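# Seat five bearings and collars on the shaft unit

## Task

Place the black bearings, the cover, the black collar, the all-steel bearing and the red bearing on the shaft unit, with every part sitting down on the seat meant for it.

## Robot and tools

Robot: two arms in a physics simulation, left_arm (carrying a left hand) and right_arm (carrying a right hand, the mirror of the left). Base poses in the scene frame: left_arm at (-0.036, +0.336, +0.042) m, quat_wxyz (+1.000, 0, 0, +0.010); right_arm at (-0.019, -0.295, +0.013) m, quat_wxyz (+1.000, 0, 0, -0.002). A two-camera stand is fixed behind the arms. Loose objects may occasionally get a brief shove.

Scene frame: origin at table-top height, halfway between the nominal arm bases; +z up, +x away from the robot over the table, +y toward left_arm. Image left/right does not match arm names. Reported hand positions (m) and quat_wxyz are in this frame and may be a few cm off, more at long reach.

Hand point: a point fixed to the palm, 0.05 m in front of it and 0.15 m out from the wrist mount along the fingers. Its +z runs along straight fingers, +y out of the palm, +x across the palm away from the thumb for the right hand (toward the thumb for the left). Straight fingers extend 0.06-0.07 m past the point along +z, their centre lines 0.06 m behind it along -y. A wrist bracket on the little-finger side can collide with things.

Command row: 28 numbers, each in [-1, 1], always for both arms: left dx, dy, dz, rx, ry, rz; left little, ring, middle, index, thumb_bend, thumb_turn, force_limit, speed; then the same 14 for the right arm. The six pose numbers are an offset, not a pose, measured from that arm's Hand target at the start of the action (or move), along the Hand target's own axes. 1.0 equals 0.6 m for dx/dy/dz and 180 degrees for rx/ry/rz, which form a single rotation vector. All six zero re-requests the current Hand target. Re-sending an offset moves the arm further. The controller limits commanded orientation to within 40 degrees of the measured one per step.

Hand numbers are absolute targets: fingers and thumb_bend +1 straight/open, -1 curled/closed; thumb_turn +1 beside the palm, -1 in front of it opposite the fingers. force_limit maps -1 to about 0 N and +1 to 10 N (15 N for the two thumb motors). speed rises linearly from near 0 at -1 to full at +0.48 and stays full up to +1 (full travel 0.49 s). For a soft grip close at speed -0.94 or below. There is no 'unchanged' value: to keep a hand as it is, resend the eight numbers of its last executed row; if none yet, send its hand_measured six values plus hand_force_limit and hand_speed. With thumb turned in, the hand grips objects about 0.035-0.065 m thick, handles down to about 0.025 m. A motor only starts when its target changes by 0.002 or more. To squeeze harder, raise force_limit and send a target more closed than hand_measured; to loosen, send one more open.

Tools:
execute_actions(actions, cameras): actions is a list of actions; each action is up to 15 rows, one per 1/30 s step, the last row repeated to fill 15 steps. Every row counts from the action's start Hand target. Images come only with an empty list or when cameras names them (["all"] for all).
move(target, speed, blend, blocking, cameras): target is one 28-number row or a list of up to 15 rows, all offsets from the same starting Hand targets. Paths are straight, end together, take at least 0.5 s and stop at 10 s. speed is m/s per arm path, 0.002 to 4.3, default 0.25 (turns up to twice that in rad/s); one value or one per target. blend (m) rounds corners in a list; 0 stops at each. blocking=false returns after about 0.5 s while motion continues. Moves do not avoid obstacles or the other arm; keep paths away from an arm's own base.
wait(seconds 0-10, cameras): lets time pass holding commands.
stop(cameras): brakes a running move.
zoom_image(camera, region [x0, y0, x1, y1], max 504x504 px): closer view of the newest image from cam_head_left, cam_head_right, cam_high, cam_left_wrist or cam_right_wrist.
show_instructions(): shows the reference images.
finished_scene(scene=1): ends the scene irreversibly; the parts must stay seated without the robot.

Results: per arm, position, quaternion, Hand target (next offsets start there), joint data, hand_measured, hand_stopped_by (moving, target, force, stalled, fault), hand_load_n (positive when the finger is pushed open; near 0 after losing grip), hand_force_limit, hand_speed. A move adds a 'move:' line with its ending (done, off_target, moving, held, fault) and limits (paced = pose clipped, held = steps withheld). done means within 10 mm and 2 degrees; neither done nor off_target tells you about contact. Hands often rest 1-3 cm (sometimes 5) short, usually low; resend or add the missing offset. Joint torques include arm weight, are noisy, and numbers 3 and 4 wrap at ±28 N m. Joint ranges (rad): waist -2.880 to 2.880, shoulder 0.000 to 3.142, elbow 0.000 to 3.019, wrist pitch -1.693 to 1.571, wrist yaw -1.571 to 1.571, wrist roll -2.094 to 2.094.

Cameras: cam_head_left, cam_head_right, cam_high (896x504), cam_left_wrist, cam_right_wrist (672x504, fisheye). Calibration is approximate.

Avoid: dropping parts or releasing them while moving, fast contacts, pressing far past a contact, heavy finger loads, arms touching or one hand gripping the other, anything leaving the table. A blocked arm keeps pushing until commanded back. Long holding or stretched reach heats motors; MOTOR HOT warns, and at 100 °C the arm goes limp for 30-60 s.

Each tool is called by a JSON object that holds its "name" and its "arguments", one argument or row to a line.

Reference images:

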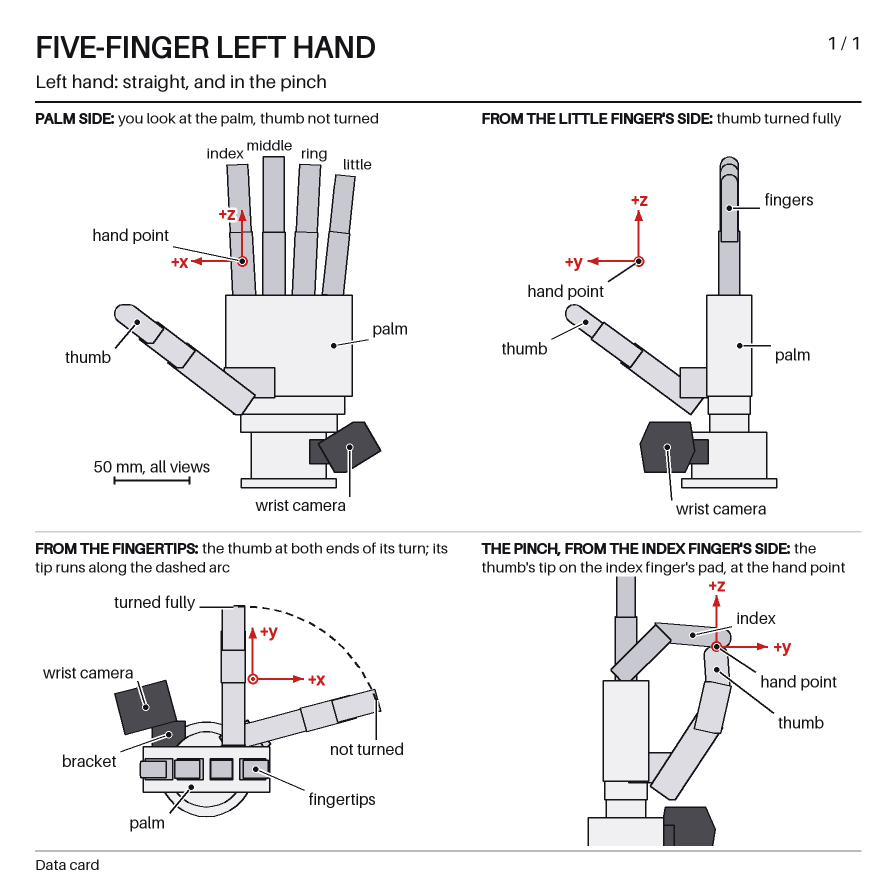

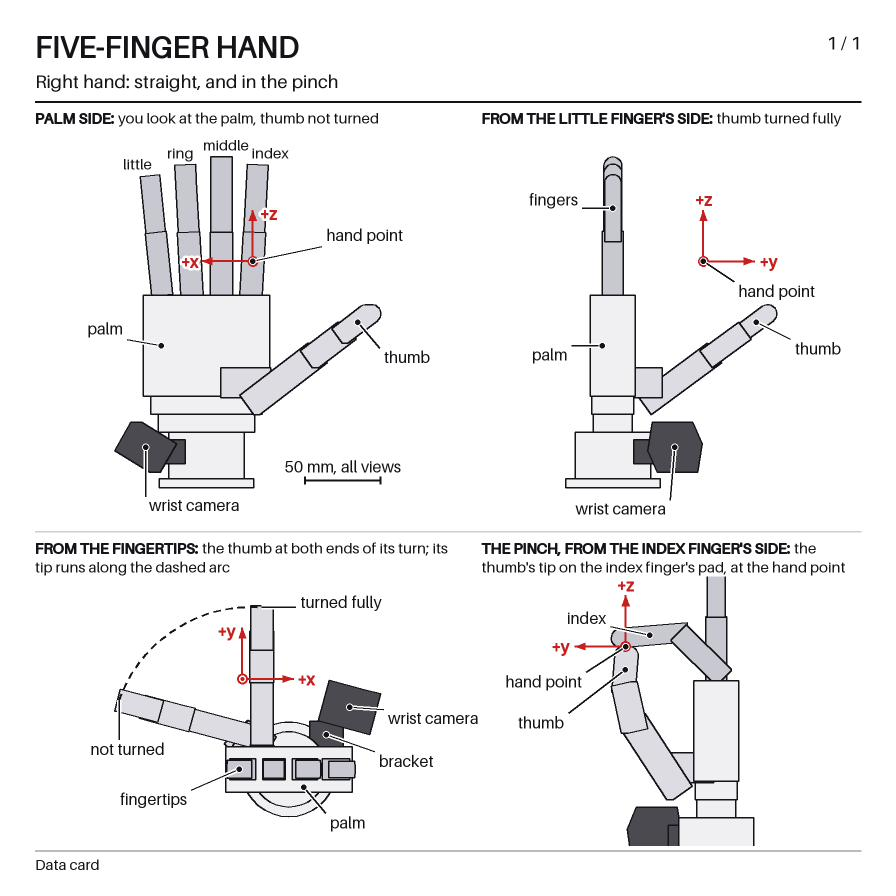

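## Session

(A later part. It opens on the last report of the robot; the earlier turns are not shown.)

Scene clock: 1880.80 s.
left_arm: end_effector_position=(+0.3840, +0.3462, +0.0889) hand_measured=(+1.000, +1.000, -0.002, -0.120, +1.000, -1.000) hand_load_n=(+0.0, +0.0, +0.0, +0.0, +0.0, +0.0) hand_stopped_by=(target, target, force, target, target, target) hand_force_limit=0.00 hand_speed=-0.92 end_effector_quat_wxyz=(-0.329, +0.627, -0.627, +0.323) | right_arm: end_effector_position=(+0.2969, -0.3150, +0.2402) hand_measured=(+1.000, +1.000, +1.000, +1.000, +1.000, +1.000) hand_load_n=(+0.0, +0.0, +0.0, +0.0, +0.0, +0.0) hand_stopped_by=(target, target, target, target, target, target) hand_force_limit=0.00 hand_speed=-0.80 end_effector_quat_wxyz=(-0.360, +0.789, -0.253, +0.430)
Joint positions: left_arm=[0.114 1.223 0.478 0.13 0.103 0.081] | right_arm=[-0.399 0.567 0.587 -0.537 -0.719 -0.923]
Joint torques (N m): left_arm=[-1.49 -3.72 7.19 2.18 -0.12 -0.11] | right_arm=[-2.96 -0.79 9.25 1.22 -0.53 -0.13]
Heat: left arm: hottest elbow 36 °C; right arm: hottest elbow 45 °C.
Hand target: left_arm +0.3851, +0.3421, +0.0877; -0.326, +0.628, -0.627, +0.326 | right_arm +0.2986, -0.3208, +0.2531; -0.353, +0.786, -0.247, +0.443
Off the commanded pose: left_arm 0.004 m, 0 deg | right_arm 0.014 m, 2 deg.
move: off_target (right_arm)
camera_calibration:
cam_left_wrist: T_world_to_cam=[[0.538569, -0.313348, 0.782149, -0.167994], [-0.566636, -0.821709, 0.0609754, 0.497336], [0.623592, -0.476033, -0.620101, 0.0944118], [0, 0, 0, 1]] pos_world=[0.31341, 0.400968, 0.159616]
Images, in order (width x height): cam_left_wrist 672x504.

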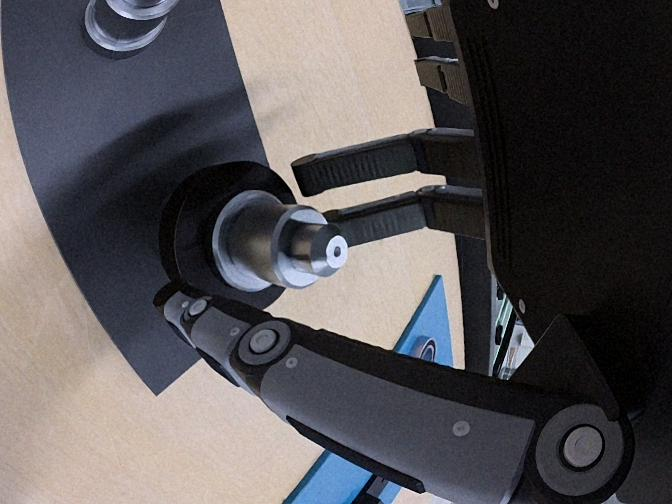

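{"name": "move", "arguments": {
  "target": [
    [0, 0, 0, 0, 0, 0, 1, 1, 0.4, 0.4, 1, -1, 0.0, 0, 0, 0, 0, 0, 0, 0, 1, 1, 1, 1, 1, 1, 0, -0.8],
    [0, -0.0955, -0.0671, 0, 0, 0, 1, 1, 0.4, 0.4, 1, -1, 0.0, 0, 0, 0, 0, 0, 0, 0, 1, 1, 1, 1, 1, 1, 0, -0.8],
    [-0.281, 0.0255, -0.2805, 0.0172, 0, 0, 1, 1, 1, 1, 1, 1, 0.0, 0, 0, 0, 0, 0, 0, 0, 1, 1, 1, 1, 1, 1, 0, -0.8]
  ],
  "speed": [0.1, 0.12, 0.2],
  "cameras": ["cam_left_wrist", "cam_high"]
}}

{"name": "zoom_image", "arguments": {
  "camera": "cam_left_wrist",
  "region": [300, 230, 415, 315]
}}

Scene clock: 1899.10 s.
left_arm: end_effector_position=(+0.2294, +0.4927, +0.1500) hand_measured=(+1.000, +1.000, +1.000, +1.000, +1.000, +1.000) hand_load_n=(+0.0, +0.5, +0.0, +0.0, +0.0, +0.0) hand_stopped_by=(target, target, target, target, target, target) hand_force_limit=0.00 hand_speed=0.00 end_effector_quat_wxyz=(-0.323, +0.629, -0.616, +0.347) | right_arm: end_effector_position=(+0.2969, -0.3150, +0.2402) hand_measured=(+1.000, +1.000, +1.000, +1.000, +1.000, +1.000) hand_load_n=(+0.0, +0.0, +0.0, +0.0, +0.0, +0.0) hand_stopped_by=(target, target, target, target, target, target) hand_force_limit=0.00 hand_speed=-0.80 end_effector_quat_wxyz=(-0.360, +0.789, -0.253, +0.430)
Joint positions: left_arm=[0.939 0.891 0.495 -0.477 0.769 0.645] | right_arm=[-0.399 0.567 0.587 -0.537 -0.719 -0.923]
Joint torques (N m): left_arm=[0.15 -0.85 12.64 1.29 0.39 0.12] | right_arm=[-3.02 -0.38 9.32 1.22 -0.52 -0.11]
Heat: left arm: hottest elbow 36 °C; right arm: hottest elbow 45 °C.
Hand target: left_arm +0.2385, +0.5107, +0.1721; -0.343, +0.619, -0.618, +0.342 | right_arm +0.2986, -0.3208, +0.2531; -0.353, +0.786, -0.247, +0.443
Off the commanded pose: left_arm 0.030 m, 3 deg | right_arm 0.014 m, 2 deg.
move: off_target (left_arm, right_arm); target 3's new numbers were sent with left_arm's hand 0.030 m and 3 deg from that target
camera_calibration:
cam_left_wrist: T_world_to_cam=[[0.515225, -0.277731, 0.810807, -0.103095], [-0.570489, -0.817139, 0.0826151, 0.521786], [0.639598, -0.505122, -0.579453, 0.302993], [0, 0, 0, 1]] pos_world=[0.156996, 0.550787, 0.216053]
Images, in order (width x height): cam_high 896x504, cam_left_wrist 672x504.

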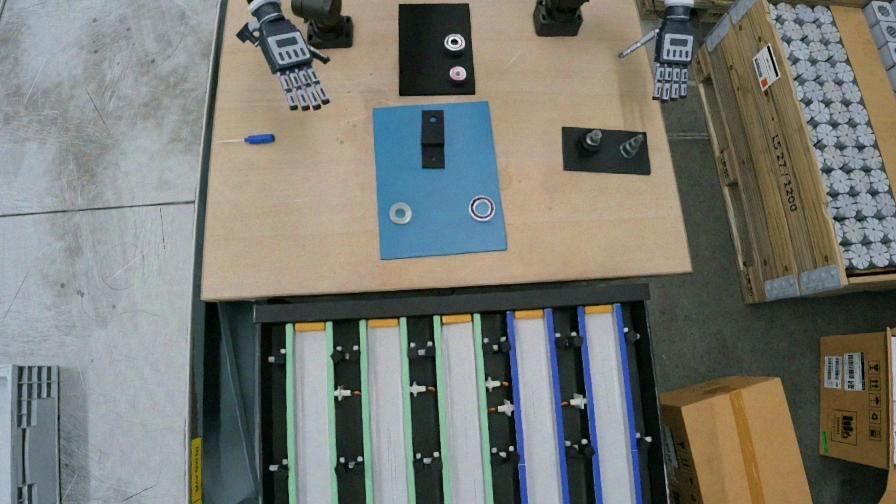

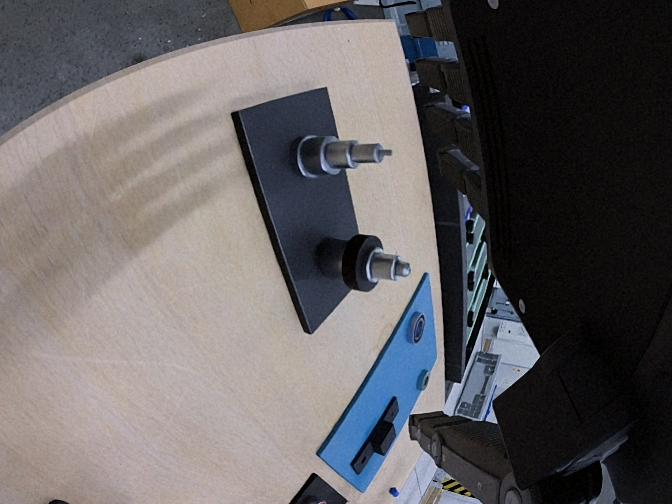

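Scaled by 4.383 from the camera's 672x504 image, which has a finer 960x720 frame.

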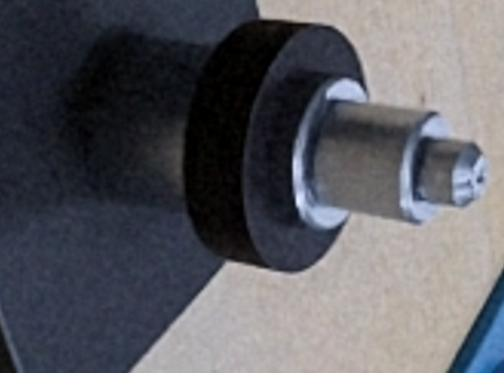

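{"name": "move", "arguments": {
  "target": [
    [0.0833, -0.1997, -0.0265, 0, 0, 0, 1, 1, 0.4, 0.4, 1, -1, 0.0, 0, 0, 0, 0, 0, 0, 0, 1, 1, 1, 1, 1, 1, 0, -0.8],
    [0.7595, -0.3058, 0.4015, -0.0167, 0.1112, 0.0736, 1, 1, 0.4, 0.4, 1, -1, 0.0, 0, 0, 0, 0, 0, 0, 0, 1, 1, 1, 1, 1, 1, 0, -0.8]
  ],
  "speed": 0.3,
  "blend": [0.04, 0],
  "cameras": ["cam_left_wrist"]
}}

Scene clock: 1956.90 s.
left_arm: end_effector_position=(+0.5181, +0.0668, +0.1751) hand_measured=(+1.000, +1.000, +0.400, +0.400, +1.000, -1.000) hand_load_n=(+0.0, +0.0, +0.0, +0.0, +0.0, +0.0) hand_stopped_by=(target, target, target, target, target, target) hand_force_limit=0.00 hand_speed=0.00 end_effector_quat_wxyz=(+0.238, -0.487, +0.757, -0.365) | right_arm: end_effector_position=(+0.2969, -0.3150, +0.2402) hand_measured=(+1.000, +1.000, +1.000, +1.000, +1.000, +1.000) hand_load_n=(+0.0, +0.0, +0.0, +0.0, +0.0, +0.0) hand_stopped_by=(target, target, target, target, target, target) hand_force_limit=0.00 hand_speed=-0.80 end_effector_quat_wxyz=(-0.360, +0.789, -0.253, +0.430)
Joint positions: left_arm=[-0.419 1.588 1.153 -0.234 0.018 0.022] | right_arm=[-0.399 0.567 0.587 -0.537 -0.719 -0.923]
Joint torques (N m): left_arm=[-0.79 -9.52 12.82 2.47 -0.19 -0.14] | right_arm=[-3.02 -0.62 9.33 1.29 -0.53 -0.12]
Heat: left arm: hottest elbow 41 °C; right arm: hottest elbow 45 °C.
Hand target: left_arm +0.5404, +0.0552, +0.1998; +0.251, -0.484, +0.744, -0.387 | right_arm +0.2986, -0.3208, +0.2531; -0.353, +0.786, -0.247, +0.443
Off the commanded pose: left_arm 0.035 m, 3 deg | right_arm 0.014 m, 2 deg.
move: off_target (left_arm, right_arm)
camera_calibration:
cam_left_wrist: T_world_to_cam=[[0.400076, -0.52636, 0.750256, -0.303603], [-0.852735, -0.513766, 0.0942783, 0.460277], [0.335832, -0.677488, -0.654391, 0.0998053], [0, 0, 0, 1]] pos_world=[0.480441, 0.144287, 0.249698]
Images, in order (width x height): cam_left_wrist 672x504.

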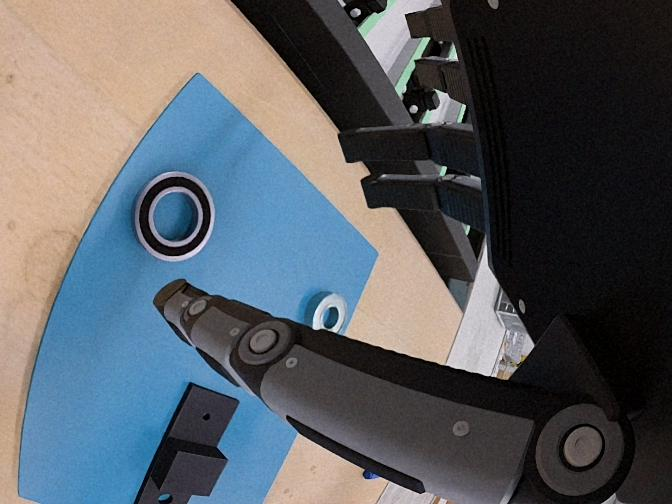

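{"name": "zoom_image", "arguments": {
  "camera": "cam_left_wrist",
  "region": [120, 160, 230, 270]
}}

{"name": "zoom_image", "arguments": {
  "camera": "cam_left_wrist",
  "region": [300, 280, 360, 340]
}}

{"name": "zoom_image", "arguments": {
  "camera": "cam_left_wrist",
  "region": [120, 370, 260, 504]
}}

Scaled by 4.582 from the camera's 672x504 image, which has a finer 960x720 frame.

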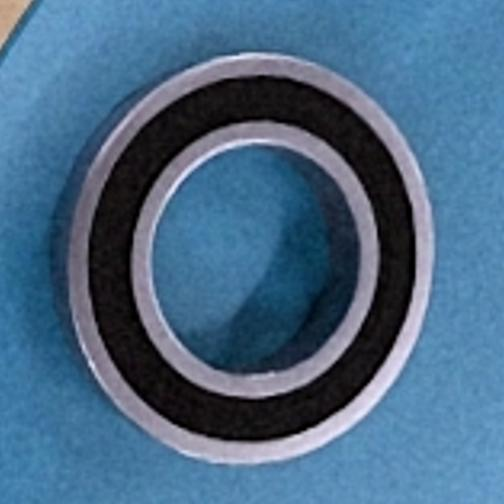

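Scaled by 8.400 from the camera's 672x504 image, which has a finer 960x720 frame.

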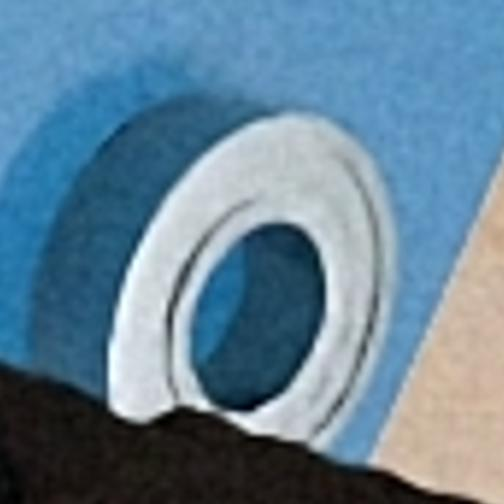

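Scaled by 3.600 from the camera's 672x504 image, which has a finer 960x720 frame.

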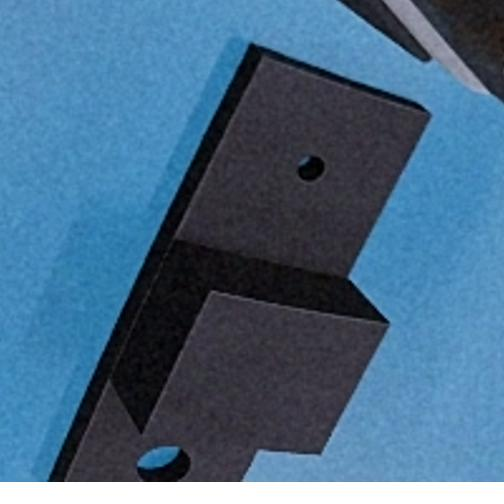

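{"name": "move", "arguments": {
  "target": [0.0055, 0.1508, 0.1187, 0, 0, 0, 1, 1, 0.4, 0.4, 1, -1, 0.0, 0, 0, 0, 0, 0, 0, 0, 1, 1, 1, 1, 1, 1, 0, -0.8],
  "speed": 0.15,
  "cameras": ["cam_left_wrist"]
}}

{"name": "zoom_image", "arguments": {
  "camera": "cam_left_wrist",
  "region": [130, 130, 340, 340]
}}

Scene clock: 1989.27 s.
left_arm: end_effector_position=(+0.5416, +0.0576, +0.0808) hand_measured=(+1.000, +1.000, +0.400, +0.400, +1.000, -1.000) hand_load_n=(+0.0, +0.0, +0.0, +0.0, +0.0, +0.0) hand_stopped_by=(target, target, target, target, target, target) hand_force_limit=0.00 hand_speed=0.00 end_effector_quat_wxyz=(+0.249, -0.484, +0.749, -0.377) | right_arm: end_effector_position=(+0.2969, -0.3150, +0.2402) hand_measured=(+1.000, +1.000, +1.000, +1.000, +1.000, +1.000) hand_load_n=(+0.0, +0.0, +0.0, +0.0, +0.0, +0.0) hand_stopped_by=(target, target, target, target, target, target) hand_force_limit=0.00 hand_speed=-0.80 end_effector_quat_wxyz=(-0.360, +0.789, -0.253, +0.430)
Joint positions: left_arm=[-0.419 1.773 1.089 0.049 0.012 0.018] | right_arm=[-0.399 0.567 0.587 -0.537 -0.719 -0.923]
Joint torques (N m): left_arm=[-1.55 -11.22 7.73 2.81 -0.21 -0.15] | right_arm=[-3.08 -0.97 9.21 1.29 -0.53 -0.13]
Heat: left arm: hottest elbow 41 °C; right arm: hottest elbow 45 °C.
Hand target: left_arm +0.5448, +0.0495, +0.0848; +0.251, -0.484, +0.744, -0.387 | right_arm +0.2986, -0.3208, +0.2531; -0.353, +0.786, -0.247, +0.443
Off the commanded pose: left_arm 0.009 m, 1 deg | right_arm 0.014 m, 2 deg.
move: off_target (right_arm)
camera_calibration:
cam_left_wrist: T_world_to_cam=[[0.378756, -0.514199, 0.769508, -0.2378], [-0.85224, -0.517983, 0.0733512, 0.486192], [0.360875, -0.683588, -0.63441, 0.00911325], [0, 0, 0, 1]] pos_world=[0.501132, 0.135792, 0.153108]
Images, in order (width x height): cam_left_wrist 672x504.

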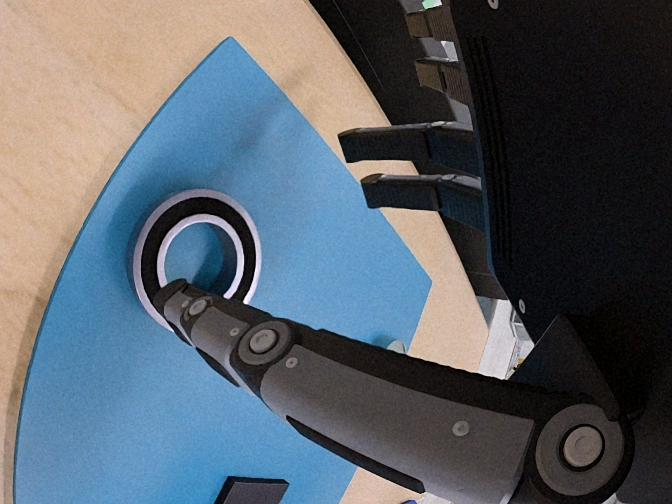

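Scaled by 2.400 from the camera's 672x504 image, which has a finer 960x720 frame.

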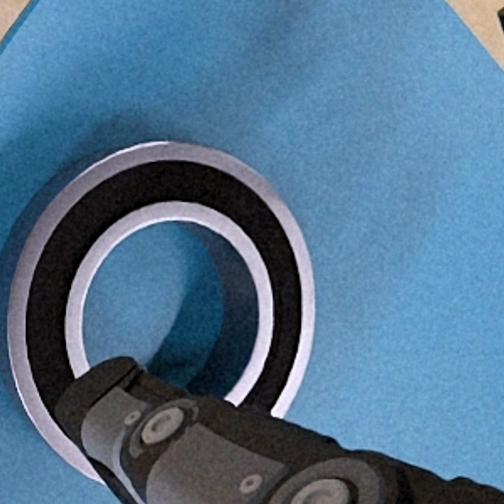

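{"name": "move", "arguments": {
  "target": [0.007, 0.044, -0.0045, 0, 0, 0, 1, 1, 0.4, 0.4, 1, -1, 0.0, 0, 0, 0, 0, 0, 0, 0, 1, 1, 1, 1, 1, 1, 0, -0.8],
  "speed": 0.1,
  "cameras": ["cam_left_wrist"]
}}

{"name": "zoom_image", "arguments": {
  "camera": "cam_left_wrist",
  "region": [130, 130, 340, 340]
}}

Scene clock: 2006.60 s.
left_arm: end_effector_position=(+0.5264, +0.0602, +0.0631) hand_measured=(+1.000, +1.000, +0.400, +0.400, +1.000, -1.000) hand_load_n=(-0.5, +0.0, +0.0, +0.0, +0.0, +0.0) hand_stopped_by=(target, target, target, target, target, target) hand_force_limit=0.00 hand_speed=0.00 end_effector_quat_wxyz=(+0.250, -0.484, +0.748, -0.378) | right_arm: end_effector_position=(+0.2969, -0.3150, +0.2402) hand_measured=(+1.000, +1.000, +1.000, +1.000, +1.000, +1.000) hand_load_n=(+0.0, +0.0, -0.5, +0.0, +0.0, +0.0) hand_stopped_by=(target, target, target, target, target, target) hand_force_limit=0.00 hand_speed=-0.80 end_effector_quat_wxyz=(-0.360, +0.789, -0.253, +0.430)
Joint positions: left_arm=[-0.426 1.773 1.025 0.119 0.005 0.014] | right_arm=[-0.399 0.567 0.587 -0.537 -0.719 -0.923]
Joint torques (N m): left_arm=[-1.61 -10.75 6.98 2.99 -0.2 -0.14] | right_arm=[-2.96 -0.97 9.24 1.22 -0.53 -0.11]
Heat: left arm: hottest elbow 40 °C; right arm: hottest elbow 45 °C.
Hand target: left_arm +0.5273, +0.0528, +0.0648; +0.251, -0.484, +0.744, -0.387 | right_arm +0.2986, -0.3208, +0.2531; -0.353, +0.786, -0.247, +0.443
Off the commanded pose: left_arm 0.008 m, 1 deg | right_arm 0.014 m, 2 deg.
move: off_target (right_arm)
camera_calibration:
cam_left_wrist: T_world_to_cam=[[0.375438, -0.512485, 0.772273, -0.21573], [-0.852099, -0.518671, 0.0700516, 0.476081], [0.364655, -0.684353, -0.631417, 0.00310036], [0, 0, 0, 1]] pos_world=[0.485531, 0.138493, 0.13521]
Images, in order (width x height): cam_left_wrist 672x504.

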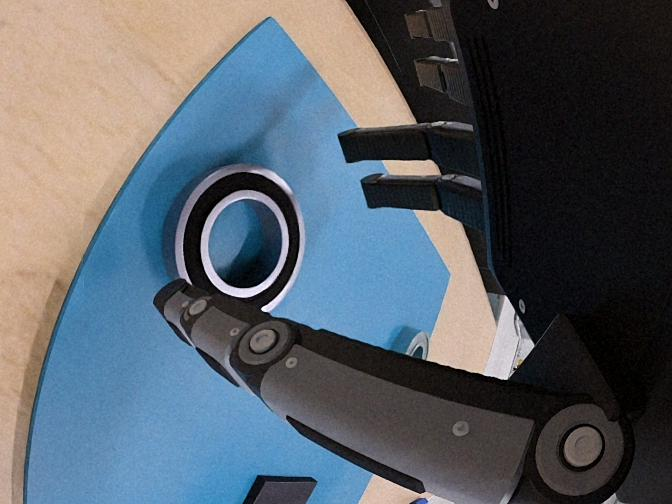

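Scaled by 2.400 from the camera's 672x504 image, which has a finer 960x720 frame.

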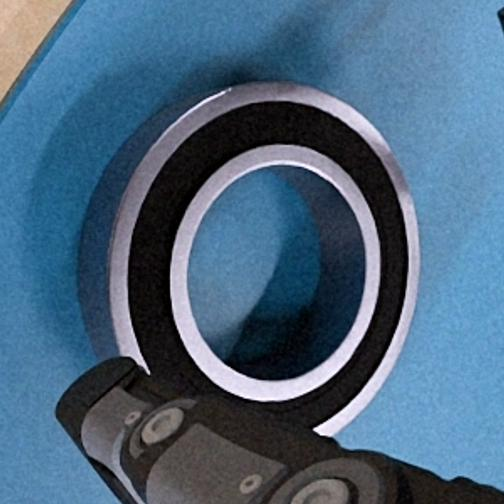

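{"name": "move", "arguments": {
  "target": [0.0067, 0.032, 0.0184, 0, 0, 0, 1, 1, 0.4, 0.4, 1, -1, 0.0, 0, 0, 0, 0, 0, 0, 0, 1, 1, 1, 1, 1, 1, 0, -0.8],
  "speed": 0.06,
  "cameras": ["cam_left_wrist"]
}}

{"name": "zoom_image", "arguments": {
  "camera": "cam_left_wrist",
  "region": [130, 130, 400, 340]
}}

Scene clock: 2019.60 s.
left_arm: end_effector_position=(+0.5228, +0.0574, +0.0428) hand_measured=(+1.000, +1.000, +0.400, +0.400, +1.000, -1.000) hand_load_n=(+0.0, +0.0, +0.0, +0.0, +0.5, +0.0) hand_stopped_by=(target, target, target, target, target, target) hand_force_limit=0.00 hand_speed=0.00 end_effector_quat_wxyz=(+0.251, -0.484, +0.748, -0.379) | right_arm: end_effector_position=(+0.2969, -0.3150, +0.2402) hand_measured=(+1.000, +1.000, +1.000, +1.000, +1.000, +1.000) hand_load_n=(+0.0, +0.0, +0.0, +0.0, +0.0, +0.0) hand_stopped_by=(target, target, target, target, target, target) hand_force_limit=0.00 hand_speed=-0.80 end_effector_quat_wxyz=(-0.360, +0.789, -0.253, +0.430)
Joint positions: left_arm=[-0.434 1.808 1.003 0.178 -0.001 0.009] | right_arm=[-0.399 0.567 0.587 -0.537 -0.719 -0.923]
Joint torques (N m): left_arm=[-1.44 -10.58 6.79 2.88 -0.2 -0.15] | right_arm=[-2.9 -0.85 9.32 1.22 -0.51 -0.12]
Heat: left arm: hottest elbow 39 °C; right arm: hottest elbow 45 °C.
Hand target: left_arm +0.5238, +0.0499, +0.0427; +0.251, -0.484, +0.744, -0.387 | right_arm +0.2986, -0.3208, +0.2531; -0.353, +0.786, -0.247, +0.443
Off the commanded pose: left_arm 0.008 m, 1 deg | right_arm 0.014 m, 2 deg.
move: off_target (right_arm)
camera_calibration:
cam_left_wrist: T_world_to_cam=[[0.373759, -0.511898, 0.773475, -0.199264], [-0.852277, -0.518568, 0.068641, 0.473112], [0.365963, -0.68487, -0.630099, -0.0110156], [0, 0, 0, 1]] pos_world=[0.48173, 0.135793, 0.11471]
Images, in order (width x height): cam_left_wrist 672x504.

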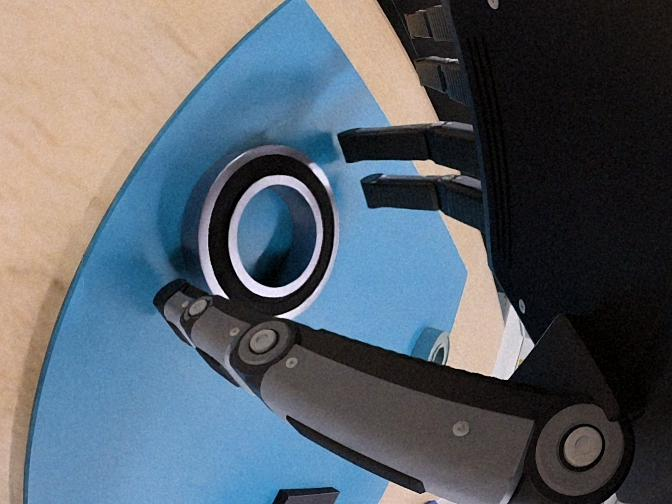

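Scaled by 1.867 from the camera's 672x504 image, which has a finer 960x720 frame.

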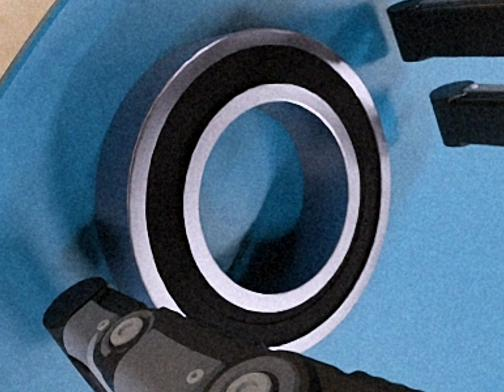

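{"name": "move", "arguments": {
  "target": [
    [0, 0.0055, 0.0038, 0, 0, 0, 1, 1, 0.4, 0.4, 1, -1, 0.0, 0, 0, 0, 0, 0, 0, 0, 1, 1, 1, 1, 1, 1, 0, -0.8],
    [0, 0.0055, 0.0038, 0, 0, 0, 1, 1, -0.1, -0.1, 1, -1, -0.2, -0.92, 0, 0, 0, 0, 0, 0, 1, 1, 1, 1, 1, 1, 0, -0.8]
  ],
  "speed": 0.05,
  "cameras": ["cam_left_wrist"]
}}

{"name": "zoom_image", "arguments": {
  "camera": "cam_left_wrist",
  "region": [130, 130, 400, 340]
}}

Scene clock: 2036.60 s.
left_arm: end_effector_position=(+0.5242, +0.0569, +0.0415) hand_measured=(+1.000, +1.000, +0.058, +0.028, +1.000, -1.000) hand_load_n=(+0.0, +0.0, +3.5, +4.5, +1.5, +0.5) hand_stopped_by=(target, target, force, force, target, target) hand_force_limit=-0.20 hand_speed=-0.92 end_effector_quat_wxyz=(+0.252, -0.483, +0.747, -0.381) | right_arm: end_effector_position=(+0.2969, -0.3150, +0.2402) hand_measured=(+1.000, +1.000, +1.000, +1.000, +1.000, +1.000) hand_load_n=(+0.0, +0.0, +0.0, +0.0, +0.0, +0.0) hand_stopped_by=(target, target, target, target, target, target) hand_force_limit=0.00 hand_speed=-0.80 end_effector_quat_wxyz=(-0.360, +0.789, -0.253, +0.430)
Joint positions: left_arm=[-0.434 1.814 1.003 0.189 -0.002 0.009] | right_arm=[-0.399 0.567 0.587 -0.537 -0.719 -0.923]
Joint torques (N m): left_arm=[-1.44 -10.46 6.56 2.85 -0.2 -0.16] | right_arm=[-3.14 -0.91 9.25 1.26 -0.54 -0.12]
Heat: left arm: hottest elbow 38 °C; right arm: hottest elbow 45 °C.
Hand target: left_arm +0.5238, +0.0500, +0.0387; +0.251, -0.484, +0.744, -0.387 | right_arm +0.2986, -0.3208, +0.2531; -0.353, +0.786, -0.247, +0.443
Off the commanded pose: left_arm 0.007 m, 1 deg | right_arm 0.014 m, 2 deg.
move: off_target (right_arm)
camera_calibration:
cam_left_wrist: T_world_to_cam=[[0.370337, -0.509978, 0.776385, -0.197516], [-0.852308, -0.518895, 0.0657097, 0.474211], [0.369352, -0.686054, -0.626824, -0.014639], [0, 0, 0, 1]] pos_world=[0.482728, 0.135294, 0.113012]
Images, in order (width x height): cam_left_wrist 672x504.

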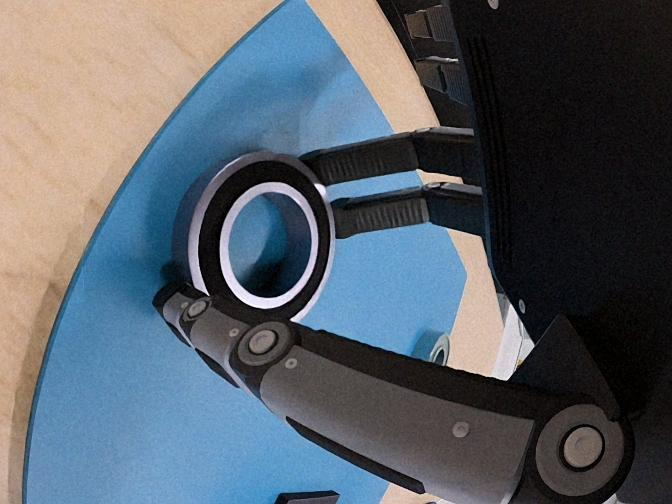

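Scaled by 1.867 from the camera's 672x504 image, which has a finer 960x720 frame.

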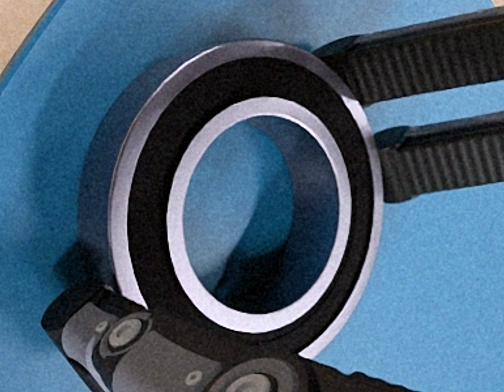

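{"name": "move", "arguments": {
  "target": [
    [0, -0.2045, -0.1438, 0, 0, 0, 1, 1, -0.1, -0.1, 1, -1, -0.2, -0.92, 0, 0, 0, 0, 0, 0, 1, 1, 1, 1, 1, 1, 0, -0.8],
    [-0.3238, -0.1037, -0.4358, 0, -0.0545, -0.0383, 1, 1, -0.1, -0.1, 1, -1, -0.2, -0.92, 0, 0, 0, 0, 0, 0, 1, 1, 1, 1, 1, 1, 0, -0.8],
    [-0.5395, 0.0035, -0.5448, 0.0139, -0.1108, -0.0743, 1, 1, -0.1, -0.1, 1, -1, -0.2, -0.92, 0, 0, 0, 0, 0, 0, 1, 1, 1, 1, 1, 1, 0, -0.8]
  ],
  "speed": [0.1, 0.2, 0.15],
  "blend": [0.03, 0.05, 0],
  "cameras": ["cam_left_wrist"]
}}

{"name": "zoom_image", "arguments": {
  "camera": "cam_left_wrist",
  "region": [80, 80, 380, 380]
}}

Scene clock: 2074.33 s.
left_arm: end_effector_position=(+0.4038, +0.4489, +0.2133) hand_measured=(+1.000, +1.000, +0.058, +0.028, +1.000, -1.000) hand_load_n=(+0.0, +0.0, +4.0, +4.5, +1.5, +0.5) hand_stopped_by=(target, target, force, force, target, target) hand_force_limit=-0.20 hand_speed=-0.92 end_effector_quat_wxyz=(-0.321, +0.632, -0.621, +0.335) | right_arm: end_effector_position=(+0.2969, -0.3150, +0.2402) hand_measured=(+1.000, +1.000, +1.000, +1.000, +1.000, +1.000) hand_load_n=(+0.0, +0.0, +0.0, +0.0, +0.0, +0.0) hand_stopped_by=(target, target, target, target, target, target) hand_force_limit=0.00 hand_speed=-0.80 end_effector_quat_wxyz=(-0.360, +0.789, -0.253, +0.430)
Joint positions: left_arm=[0.418 1.148 0.807 -0.316 0.366 0.24] | right_arm=[-0.399 0.567 0.587 -0.537 -0.719 -0.923]
Joint torques (N m): left_arm=[-0.21 -5.48 9.28 3 0.2 0.12] | right_arm=[-3.02 -0.79 9.32 1.32 -0.53 -0.11]
Heat: left arm: hottest elbow 36 °C; right arm: hottest elbow 46 °C.
Hand target: left_arm +0.4096, +0.4548, +0.2247; -0.340, +0.621, -0.620, +0.340 | right_arm +0.2986, -0.3208, +0.2531; -0.353, +0.786, -0.247, +0.443
Off the commanded pose: left_arm 0.014 m, 3 deg | right_arm 0.014 m, 2 deg.
move: off_target (left_arm, right_arm)
camera_calibration:
cam_left_wrist: T_world_to_cam=[[0.535406, -0.287673, 0.794094, -0.256681], [-0.56559, -0.820383, 0.0841446, 0.579354], [0.627254, -0.494183, -0.601943, 0.210913], [0, 0, 0, 1]] pos_world=[0.332809, 0.505682, 0.282037]
Images, in order (width x height): cam_left_wrist 672x504.

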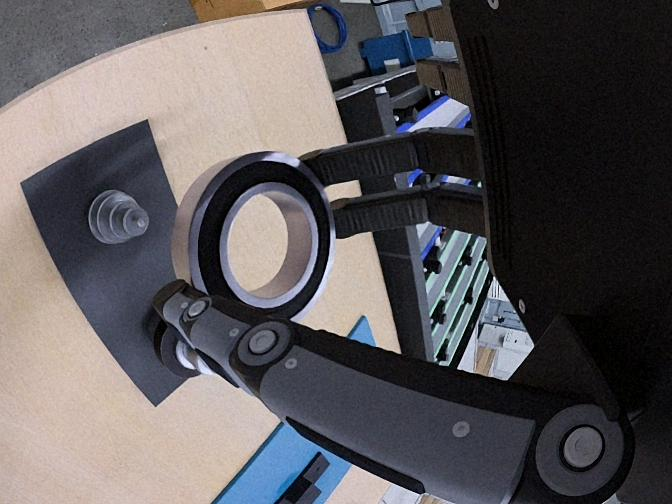

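Scaled by 1.680 from the camera's 672x504 image, which has a finer 960x720 frame.

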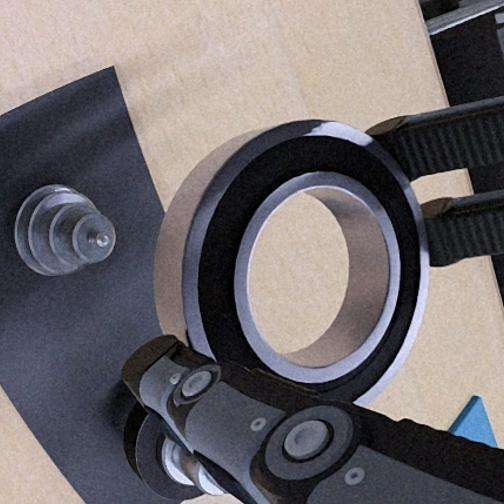

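{"name": "move", "arguments": {
  "target": [-0.019, 0.109, 0.0513, -0.0106, 0, 0.0129, 1, 1, -0.1, -0.1, 1, -1, -0.2, -0.92, 0, 0, 0, 0, 0, 0, 1, 1, 1, 1, 1, 1, 0, -0.8],
  "speed": 0.1,
  "cameras": ["cam_left_wrist"]
}}

{"name": "zoom_image", "arguments": {
  "camera": "cam_left_wrist",
  "region": [130, 120, 370, 360]
}}

Scene clock: 2127.00 s.
left_arm: end_effector_position=(+0.3943, +0.4583, +0.1465) hand_measured=(+1.000, +1.000, +0.058, +0.028, +1.000, -1.000) hand_load_n=(+0.0, +0.0, +4.0, +4.5, +1.0, +0.0) hand_stopped_by=(target, target, force, force, target, target) hand_force_limit=-0.20 hand_speed=-0.92 end_effector_quat_wxyz=(-0.321, +0.621, -0.639, +0.320) | right_arm: end_effector_position=(+0.2969, -0.3150, +0.2402) hand_measured=(+1.000, +1.000, +1.000, +1.000, +1.000, +1.000) hand_load_n=(+0.0, +0.5, +0.0, +0.0, +0.0, +0.0) hand_stopped_by=(target, target, target, target, target, target) hand_force_limit=0.00 hand_speed=-0.80 end_effector_quat_wxyz=(-0.360, +0.789, -0.253, +0.430)
Joint positions: left_arm=[0.442 1.232 0.695 -0.151 0.379 0.31] | right_arm=[-0.399 0.567 0.587 -0.537 -0.719 -0.923]
Joint torques (N m): left_arm=[0.21 -5.3 8.51 2.89 0.21 0.14] | right_arm=[-2.96 -0.56 9.31 1.21 -0.52 -0.12]
Heat: left arm: hottest elbow 38 °C; right arm: hottest elbow 46 °C.
Hand target: left_arm +0.4003, +0.4663, +0.1529; -0.336, +0.614, -0.638, +0.322 | right_arm +0.2986, -0.3208, +0.2531; -0.353, +0.786, -0.247, +0.443
Off the commanded pose: left_arm 0.012 m, 2 deg | right_arm 0.014 m, 2 deg.
move: off_target (left_arm, right_arm)
camera_calibration:
cam_left_wrist: T_world_to_cam=[[0.545036, -0.331133, 0.770251, -0.176193], [-0.585796, -0.80766, 0.067299, 0.591899], [0.599816, -0.48789, -0.63418, 0.193995], [0, 0, 0, 1]] pos_world=[0.326402, 0.514358, 0.218906]
Images, in order (width x height): cam_left_wrist 672x504.

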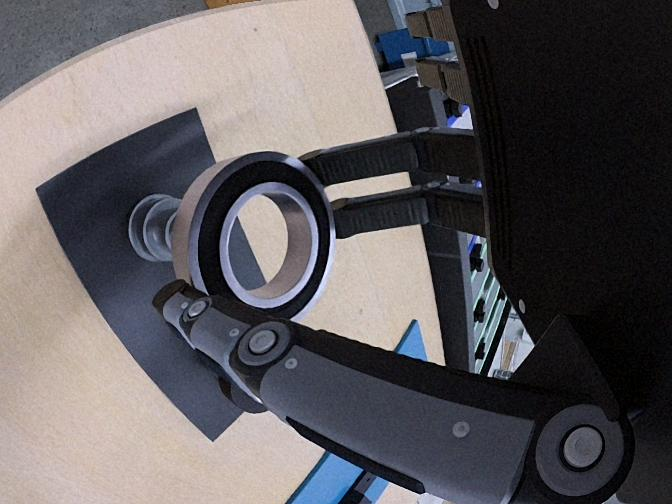

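Scaled by 2.100 from the camera's 672x504 image, which has a finer 960x720 frame.

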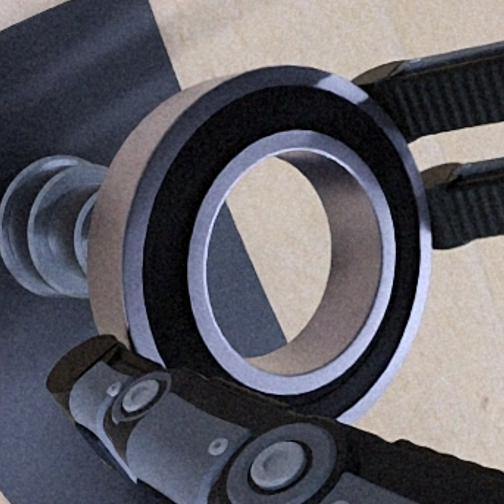

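{"name": "move", "arguments": {
  "target": [-0.002, 0.0327, 0.0263, 0, 0, 0, 1, 1, -0.1, -0.1, 1, -1, -0.2, -0.92, 0, 0, 0, 0, 0, 0, 1, 1, 1, 1, 1, 1, 0, -0.8],
  "speed": 0.08,
  "cameras": ["cam_left_wrist"]
}}

{"name": "zoom_image", "arguments": {
  "camera": "cam_left_wrist",
  "region": [180, 160, 340, 320]
}}

Scene clock: 2146.27 s.
left_arm: end_effector_position=(+0.3964, +0.4602, +0.1221) hand_measured=(+1.000, +1.000, +0.058, +0.028, +1.000, -1.000) hand_load_n=(+0.0, +0.0, +4.0, +4.5, +1.0, +0.0) hand_stopped_by=(target, target, force, force, target, target) hand_force_limit=-0.20 hand_speed=-0.92 end_effector_quat_wxyz=(-0.321, +0.621, -0.639, +0.320) | right_arm: end_effector_position=(+0.2969, -0.3150, +0.2402) hand_measured=(+1.000, +1.000, +1.000, +1.000, +1.000, +1.000) hand_load_n=(+0.0, +0.0, +0.0, +0.0, +0.0, -0.5) hand_stopped_by=(target, target, target, target, target, target) hand_force_limit=0.00 hand_speed=-0.80 end_effector_quat_wxyz=(-0.360, +0.789, -0.253, +0.430)
Joint positions: left_arm=[0.444 1.285 0.663 -0.065 0.38 0.312] | right_arm=[-0.399 0.567 0.587 -0.537 -0.719 -0.923]
Joint torques (N m): left_arm=[0.03 -5.36 8.09 2.96 0.22 0.13] | right_arm=[-3.08 -0.73 9.29 1.31 -0.5 -0.12]
Heat: left arm: hottest elbow 38 °C; right arm: hottest elbow 46 °C.
Hand target: left_arm +0.4023, +0.4683, +0.1280; -0.336, +0.614, -0.638, +0.322 | right_arm +0.2986, -0.3208, +0.2531; -0.353, +0.786, -0.247, +0.443
Off the commanded pose: left_arm 0.011 m, 2 deg | right_arm 0.014 m, 2 deg.
move: off_target (left_arm, right_arm)
camera_calibration:
cam_left_wrist: T_world_to_cam=[[0.544196, -0.332169, 0.770399, -0.157021], [-0.586276, -0.807418, 0.0660048, 0.596677], [0.600109, -0.487586, -0.634137, 0.177912], [0, 0, 0, 1]] pos_world=[0.328501, 0.516357, 0.194406]
Images, in order (width x height): cam_left_wrist 672x504.

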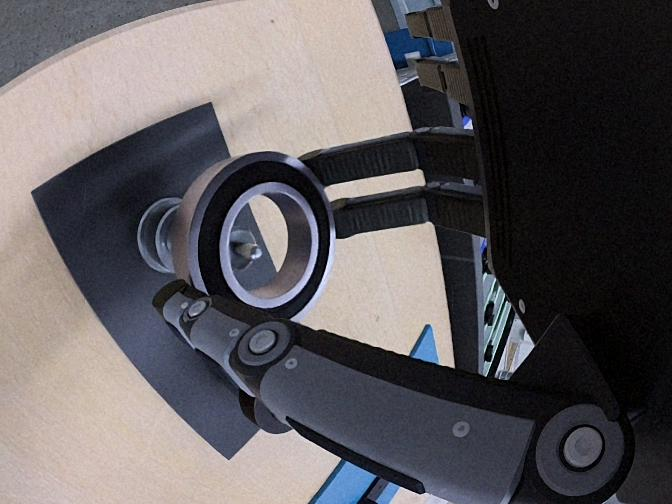

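Scaled by 3.150 from the camera's 672x504 image, which has a finer 960x720 frame.

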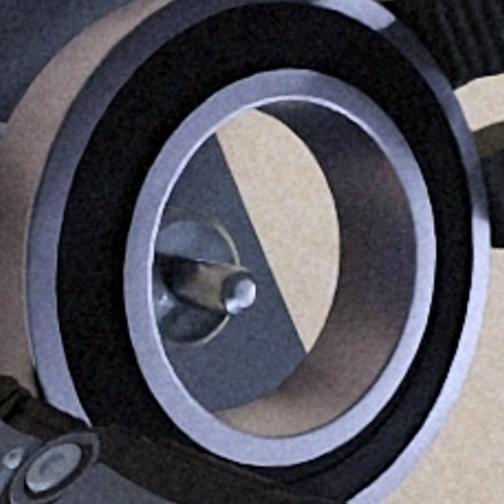

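{"name": "zoom_image", "arguments": {
  "camera": "cam_left_wrist",
  "region": [215, 215, 275, 275]
}}

Scaled by 8.400 from the camera's 672x504 image, which has a finer 960x720 frame.

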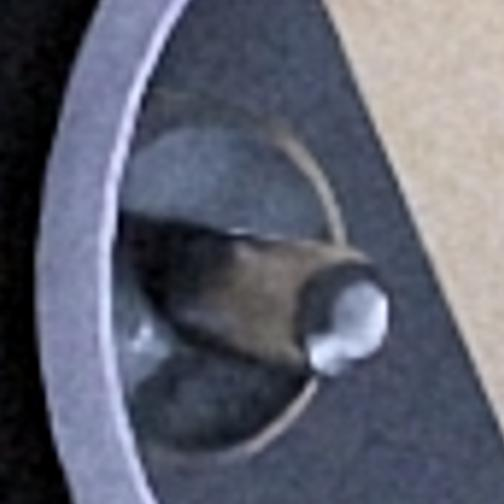

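{"name": "move", "arguments": {
  "target": [0, 0.0217, 0.0038, 0, 0, 0, 1, 1, -0.1, -0.1, 1, -1, -0.2, -0.92, 0, 0, 0, 0, 0, 0, 1, 1, 1, 1, 1, 1, 0, -0.8],
  "speed": 0.06,
  "cameras": ["cam_left_wrist"]
}}

{"name": "zoom_image", "arguments": {
  "camera": "cam_left_wrist",
  "region": [200, 175, 320, 315]
}}

Scene clock: 2190.03 s.
left_arm: end_effector_position=(+0.3915, +0.4609, +0.1112) hand_measured=(+1.000, +1.000, +0.058, +0.028, +1.000, -1.000) hand_load_n=(+0.0, +0.0, +4.0, +4.5, +1.5, +0.0) hand_stopped_by=(target, target, force, force, target, target) hand_force_limit=-0.20 hand_speed=-0.92 end_effector_quat_wxyz=(-0.322, +0.620, -0.639, +0.321) | right_arm: end_effector_position=(+0.2969, -0.3150, +0.2402) hand_measured=(+1.000, +1.000, +1.000, +1.000, +1.000, +1.000) hand_load_n=(+0.0, +0.0, +0.0, +0.0, +0.0, +0.0) hand_stopped_by=(target, target, target, target, target, target) hand_force_limit=0.00 hand_speed=-0.80 end_effector_quat_wxyz=(-0.360, +0.789, -0.253, +0.430)
Joint positions: left_arm=[0.453 1.296 0.636 -0.027 0.387 0.318] | right_arm=[-0.399 0.567 0.587 -0.537 -0.719 -0.923]
Joint torques (N m): left_arm=[0.21 -5.42 7.83 2.91 0.22 0.13] | right_arm=[-2.96 -0.79 9.28 1.37 -0.53 -0.12]
Heat: left arm: hottest elbow 37 °C; right arm: hottest elbow 46 °C.
Hand target: left_arm +0.3968, +0.4687, +0.1159; -0.336, +0.613, -0.638, +0.322 | right_arm +0.2986, -0.3208, +0.2531; -0.353, +0.786, -0.247, +0.443
Off the commanded pose: left_arm 0.011 m, 2 deg | right_arm 0.014 m, 2 deg.
move: off_target (left_arm, right_arm)
camera_calibration:
cam_left_wrist: T_world_to_cam=[[0.542253, -0.333054, 0.771386, -0.144667], [-0.586669, -0.807307, 0.0638412, 0.595363], [0.601483, -0.487166, -0.633157, 0.173449], [0, 0, 0, 1]] pos_world=[0.3234, 0.516957, 0.183406]
Images, in order (width x height): cam_left_wrist 672x504.

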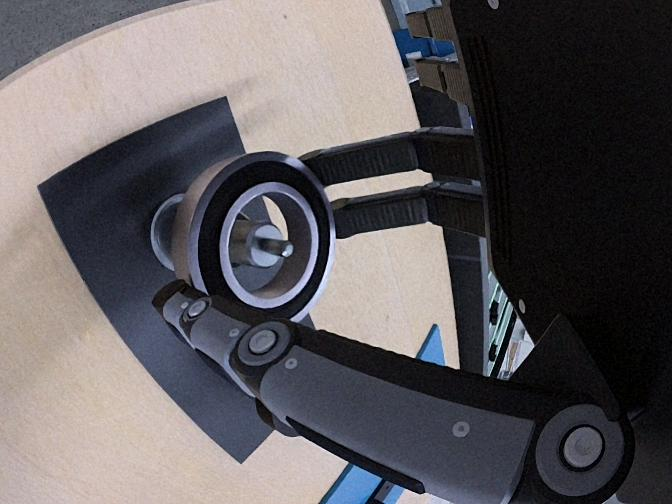

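Scaled by 3.600 from the camera's 672x504 image, which has a finer 960x720 frame.

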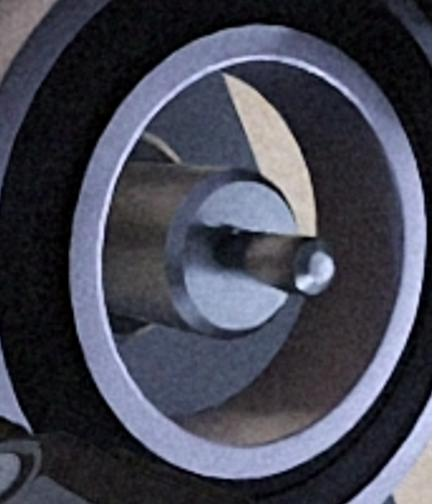

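{"name": "move", "arguments": {
  "target": [0.003, 0.037, 0.0255, 0, 0, 0, 1, 1, -0.1, -0.1, 1, -1, -0.2, -0.92, 0, 0, 0, 0, 0, 0, 1, 1, 1, 1, 1, 1, 0, -0.8],
  "speed": 0.06,
  "cameras": ["cam_left_wrist"]
}}

{"name": "zoom_image", "arguments": {
  "camera": "cam_left_wrist",
  "region": [210, 175, 340, 315]
}}

Scene clock: 2202.80 s.
left_arm: end_effector_position=(+0.3911, +0.4607, +0.0840) hand_measured=(+1.000, +1.000, +0.058, +0.028, +1.000, -1.000) hand_load_n=(+0.0, +0.0, +3.5, +4.5, +1.0, +0.0) hand_stopped_by=(target, target, force, force, target, target) hand_force_limit=-0.20 hand_speed=-0.92 end_effector_quat_wxyz=(-0.322, +0.620, -0.639, +0.320) | right_arm: end_effector_position=(+0.2969, -0.3150, +0.2402) hand_measured=(+1.000, +1.000, +1.000, +1.000, +1.000, +1.000) hand_load_n=(+0.0, -0.5, +0.0, +0.0, +0.0, -0.5) hand_stopped_by=(target, target, target, target, target, target) hand_force_limit=0.00 hand_speed=-0.80 end_effector_quat_wxyz=(-0.360, +0.789, -0.253, +0.430)
Joint positions: left_arm=[0.453 1.359 0.6 0.072 0.387 0.318] | right_arm=[-0.399 0.567 0.587 -0.537 -0.719 -0.923]
Joint torques (N m): left_arm=[-0.09 -5.66 7.28 2.99 0.16 0.1] | right_arm=[-3.08 -0.91 9.22 1.24 -0.53 -0.1]
Heat: left arm: hottest elbow 36 °C; right arm: hottest elbow 46 °C.
Hand target: left_arm +0.3968, +0.4678, +0.0888; -0.336, +0.613, -0.638, +0.322 | right_arm +0.2986, -0.3208, +0.2531; -0.353, +0.786, -0.247, +0.443
Off the commanded pose: left_arm 0.010 m, 2 deg | right_arm 0.014 m, 2 deg.
move: off_target (right_arm)
camera_calibration:
cam_left_wrist: T_world_to_cam=[[0.542527, -0.332885, 0.771266, -0.123824], [-0.586618, -0.807315, 0.0641971, 0.596688], [0.601285, -0.487267, -0.633267, 0.156507], [0, 0, 0, 1]] pos_world=[0.3231, 0.516757, 0.156306]
Images, in order (width x height): cam_left_wrist 672x504.

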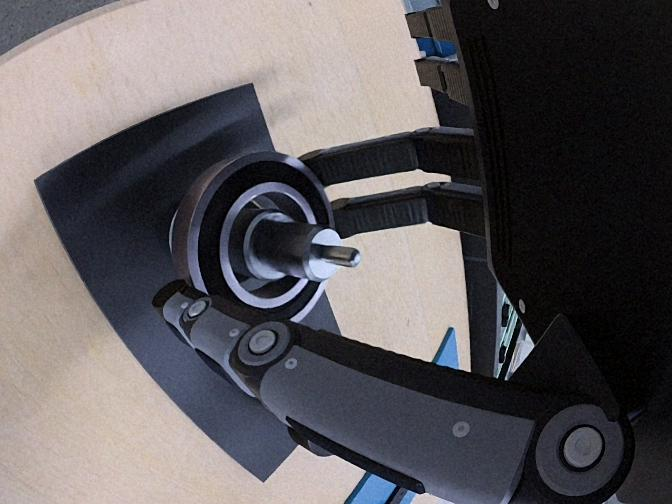

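Scaled by 3.600 from the camera's 672x504 image, which has a finer 960x720 frame.

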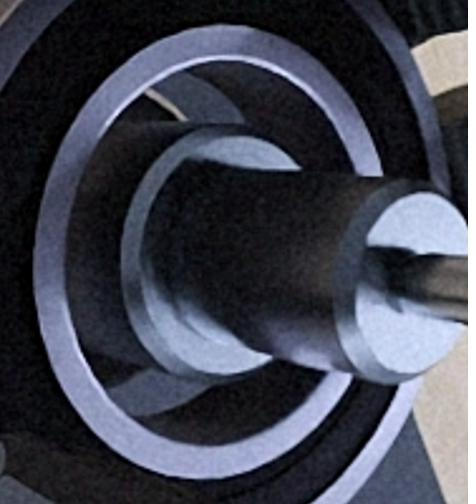

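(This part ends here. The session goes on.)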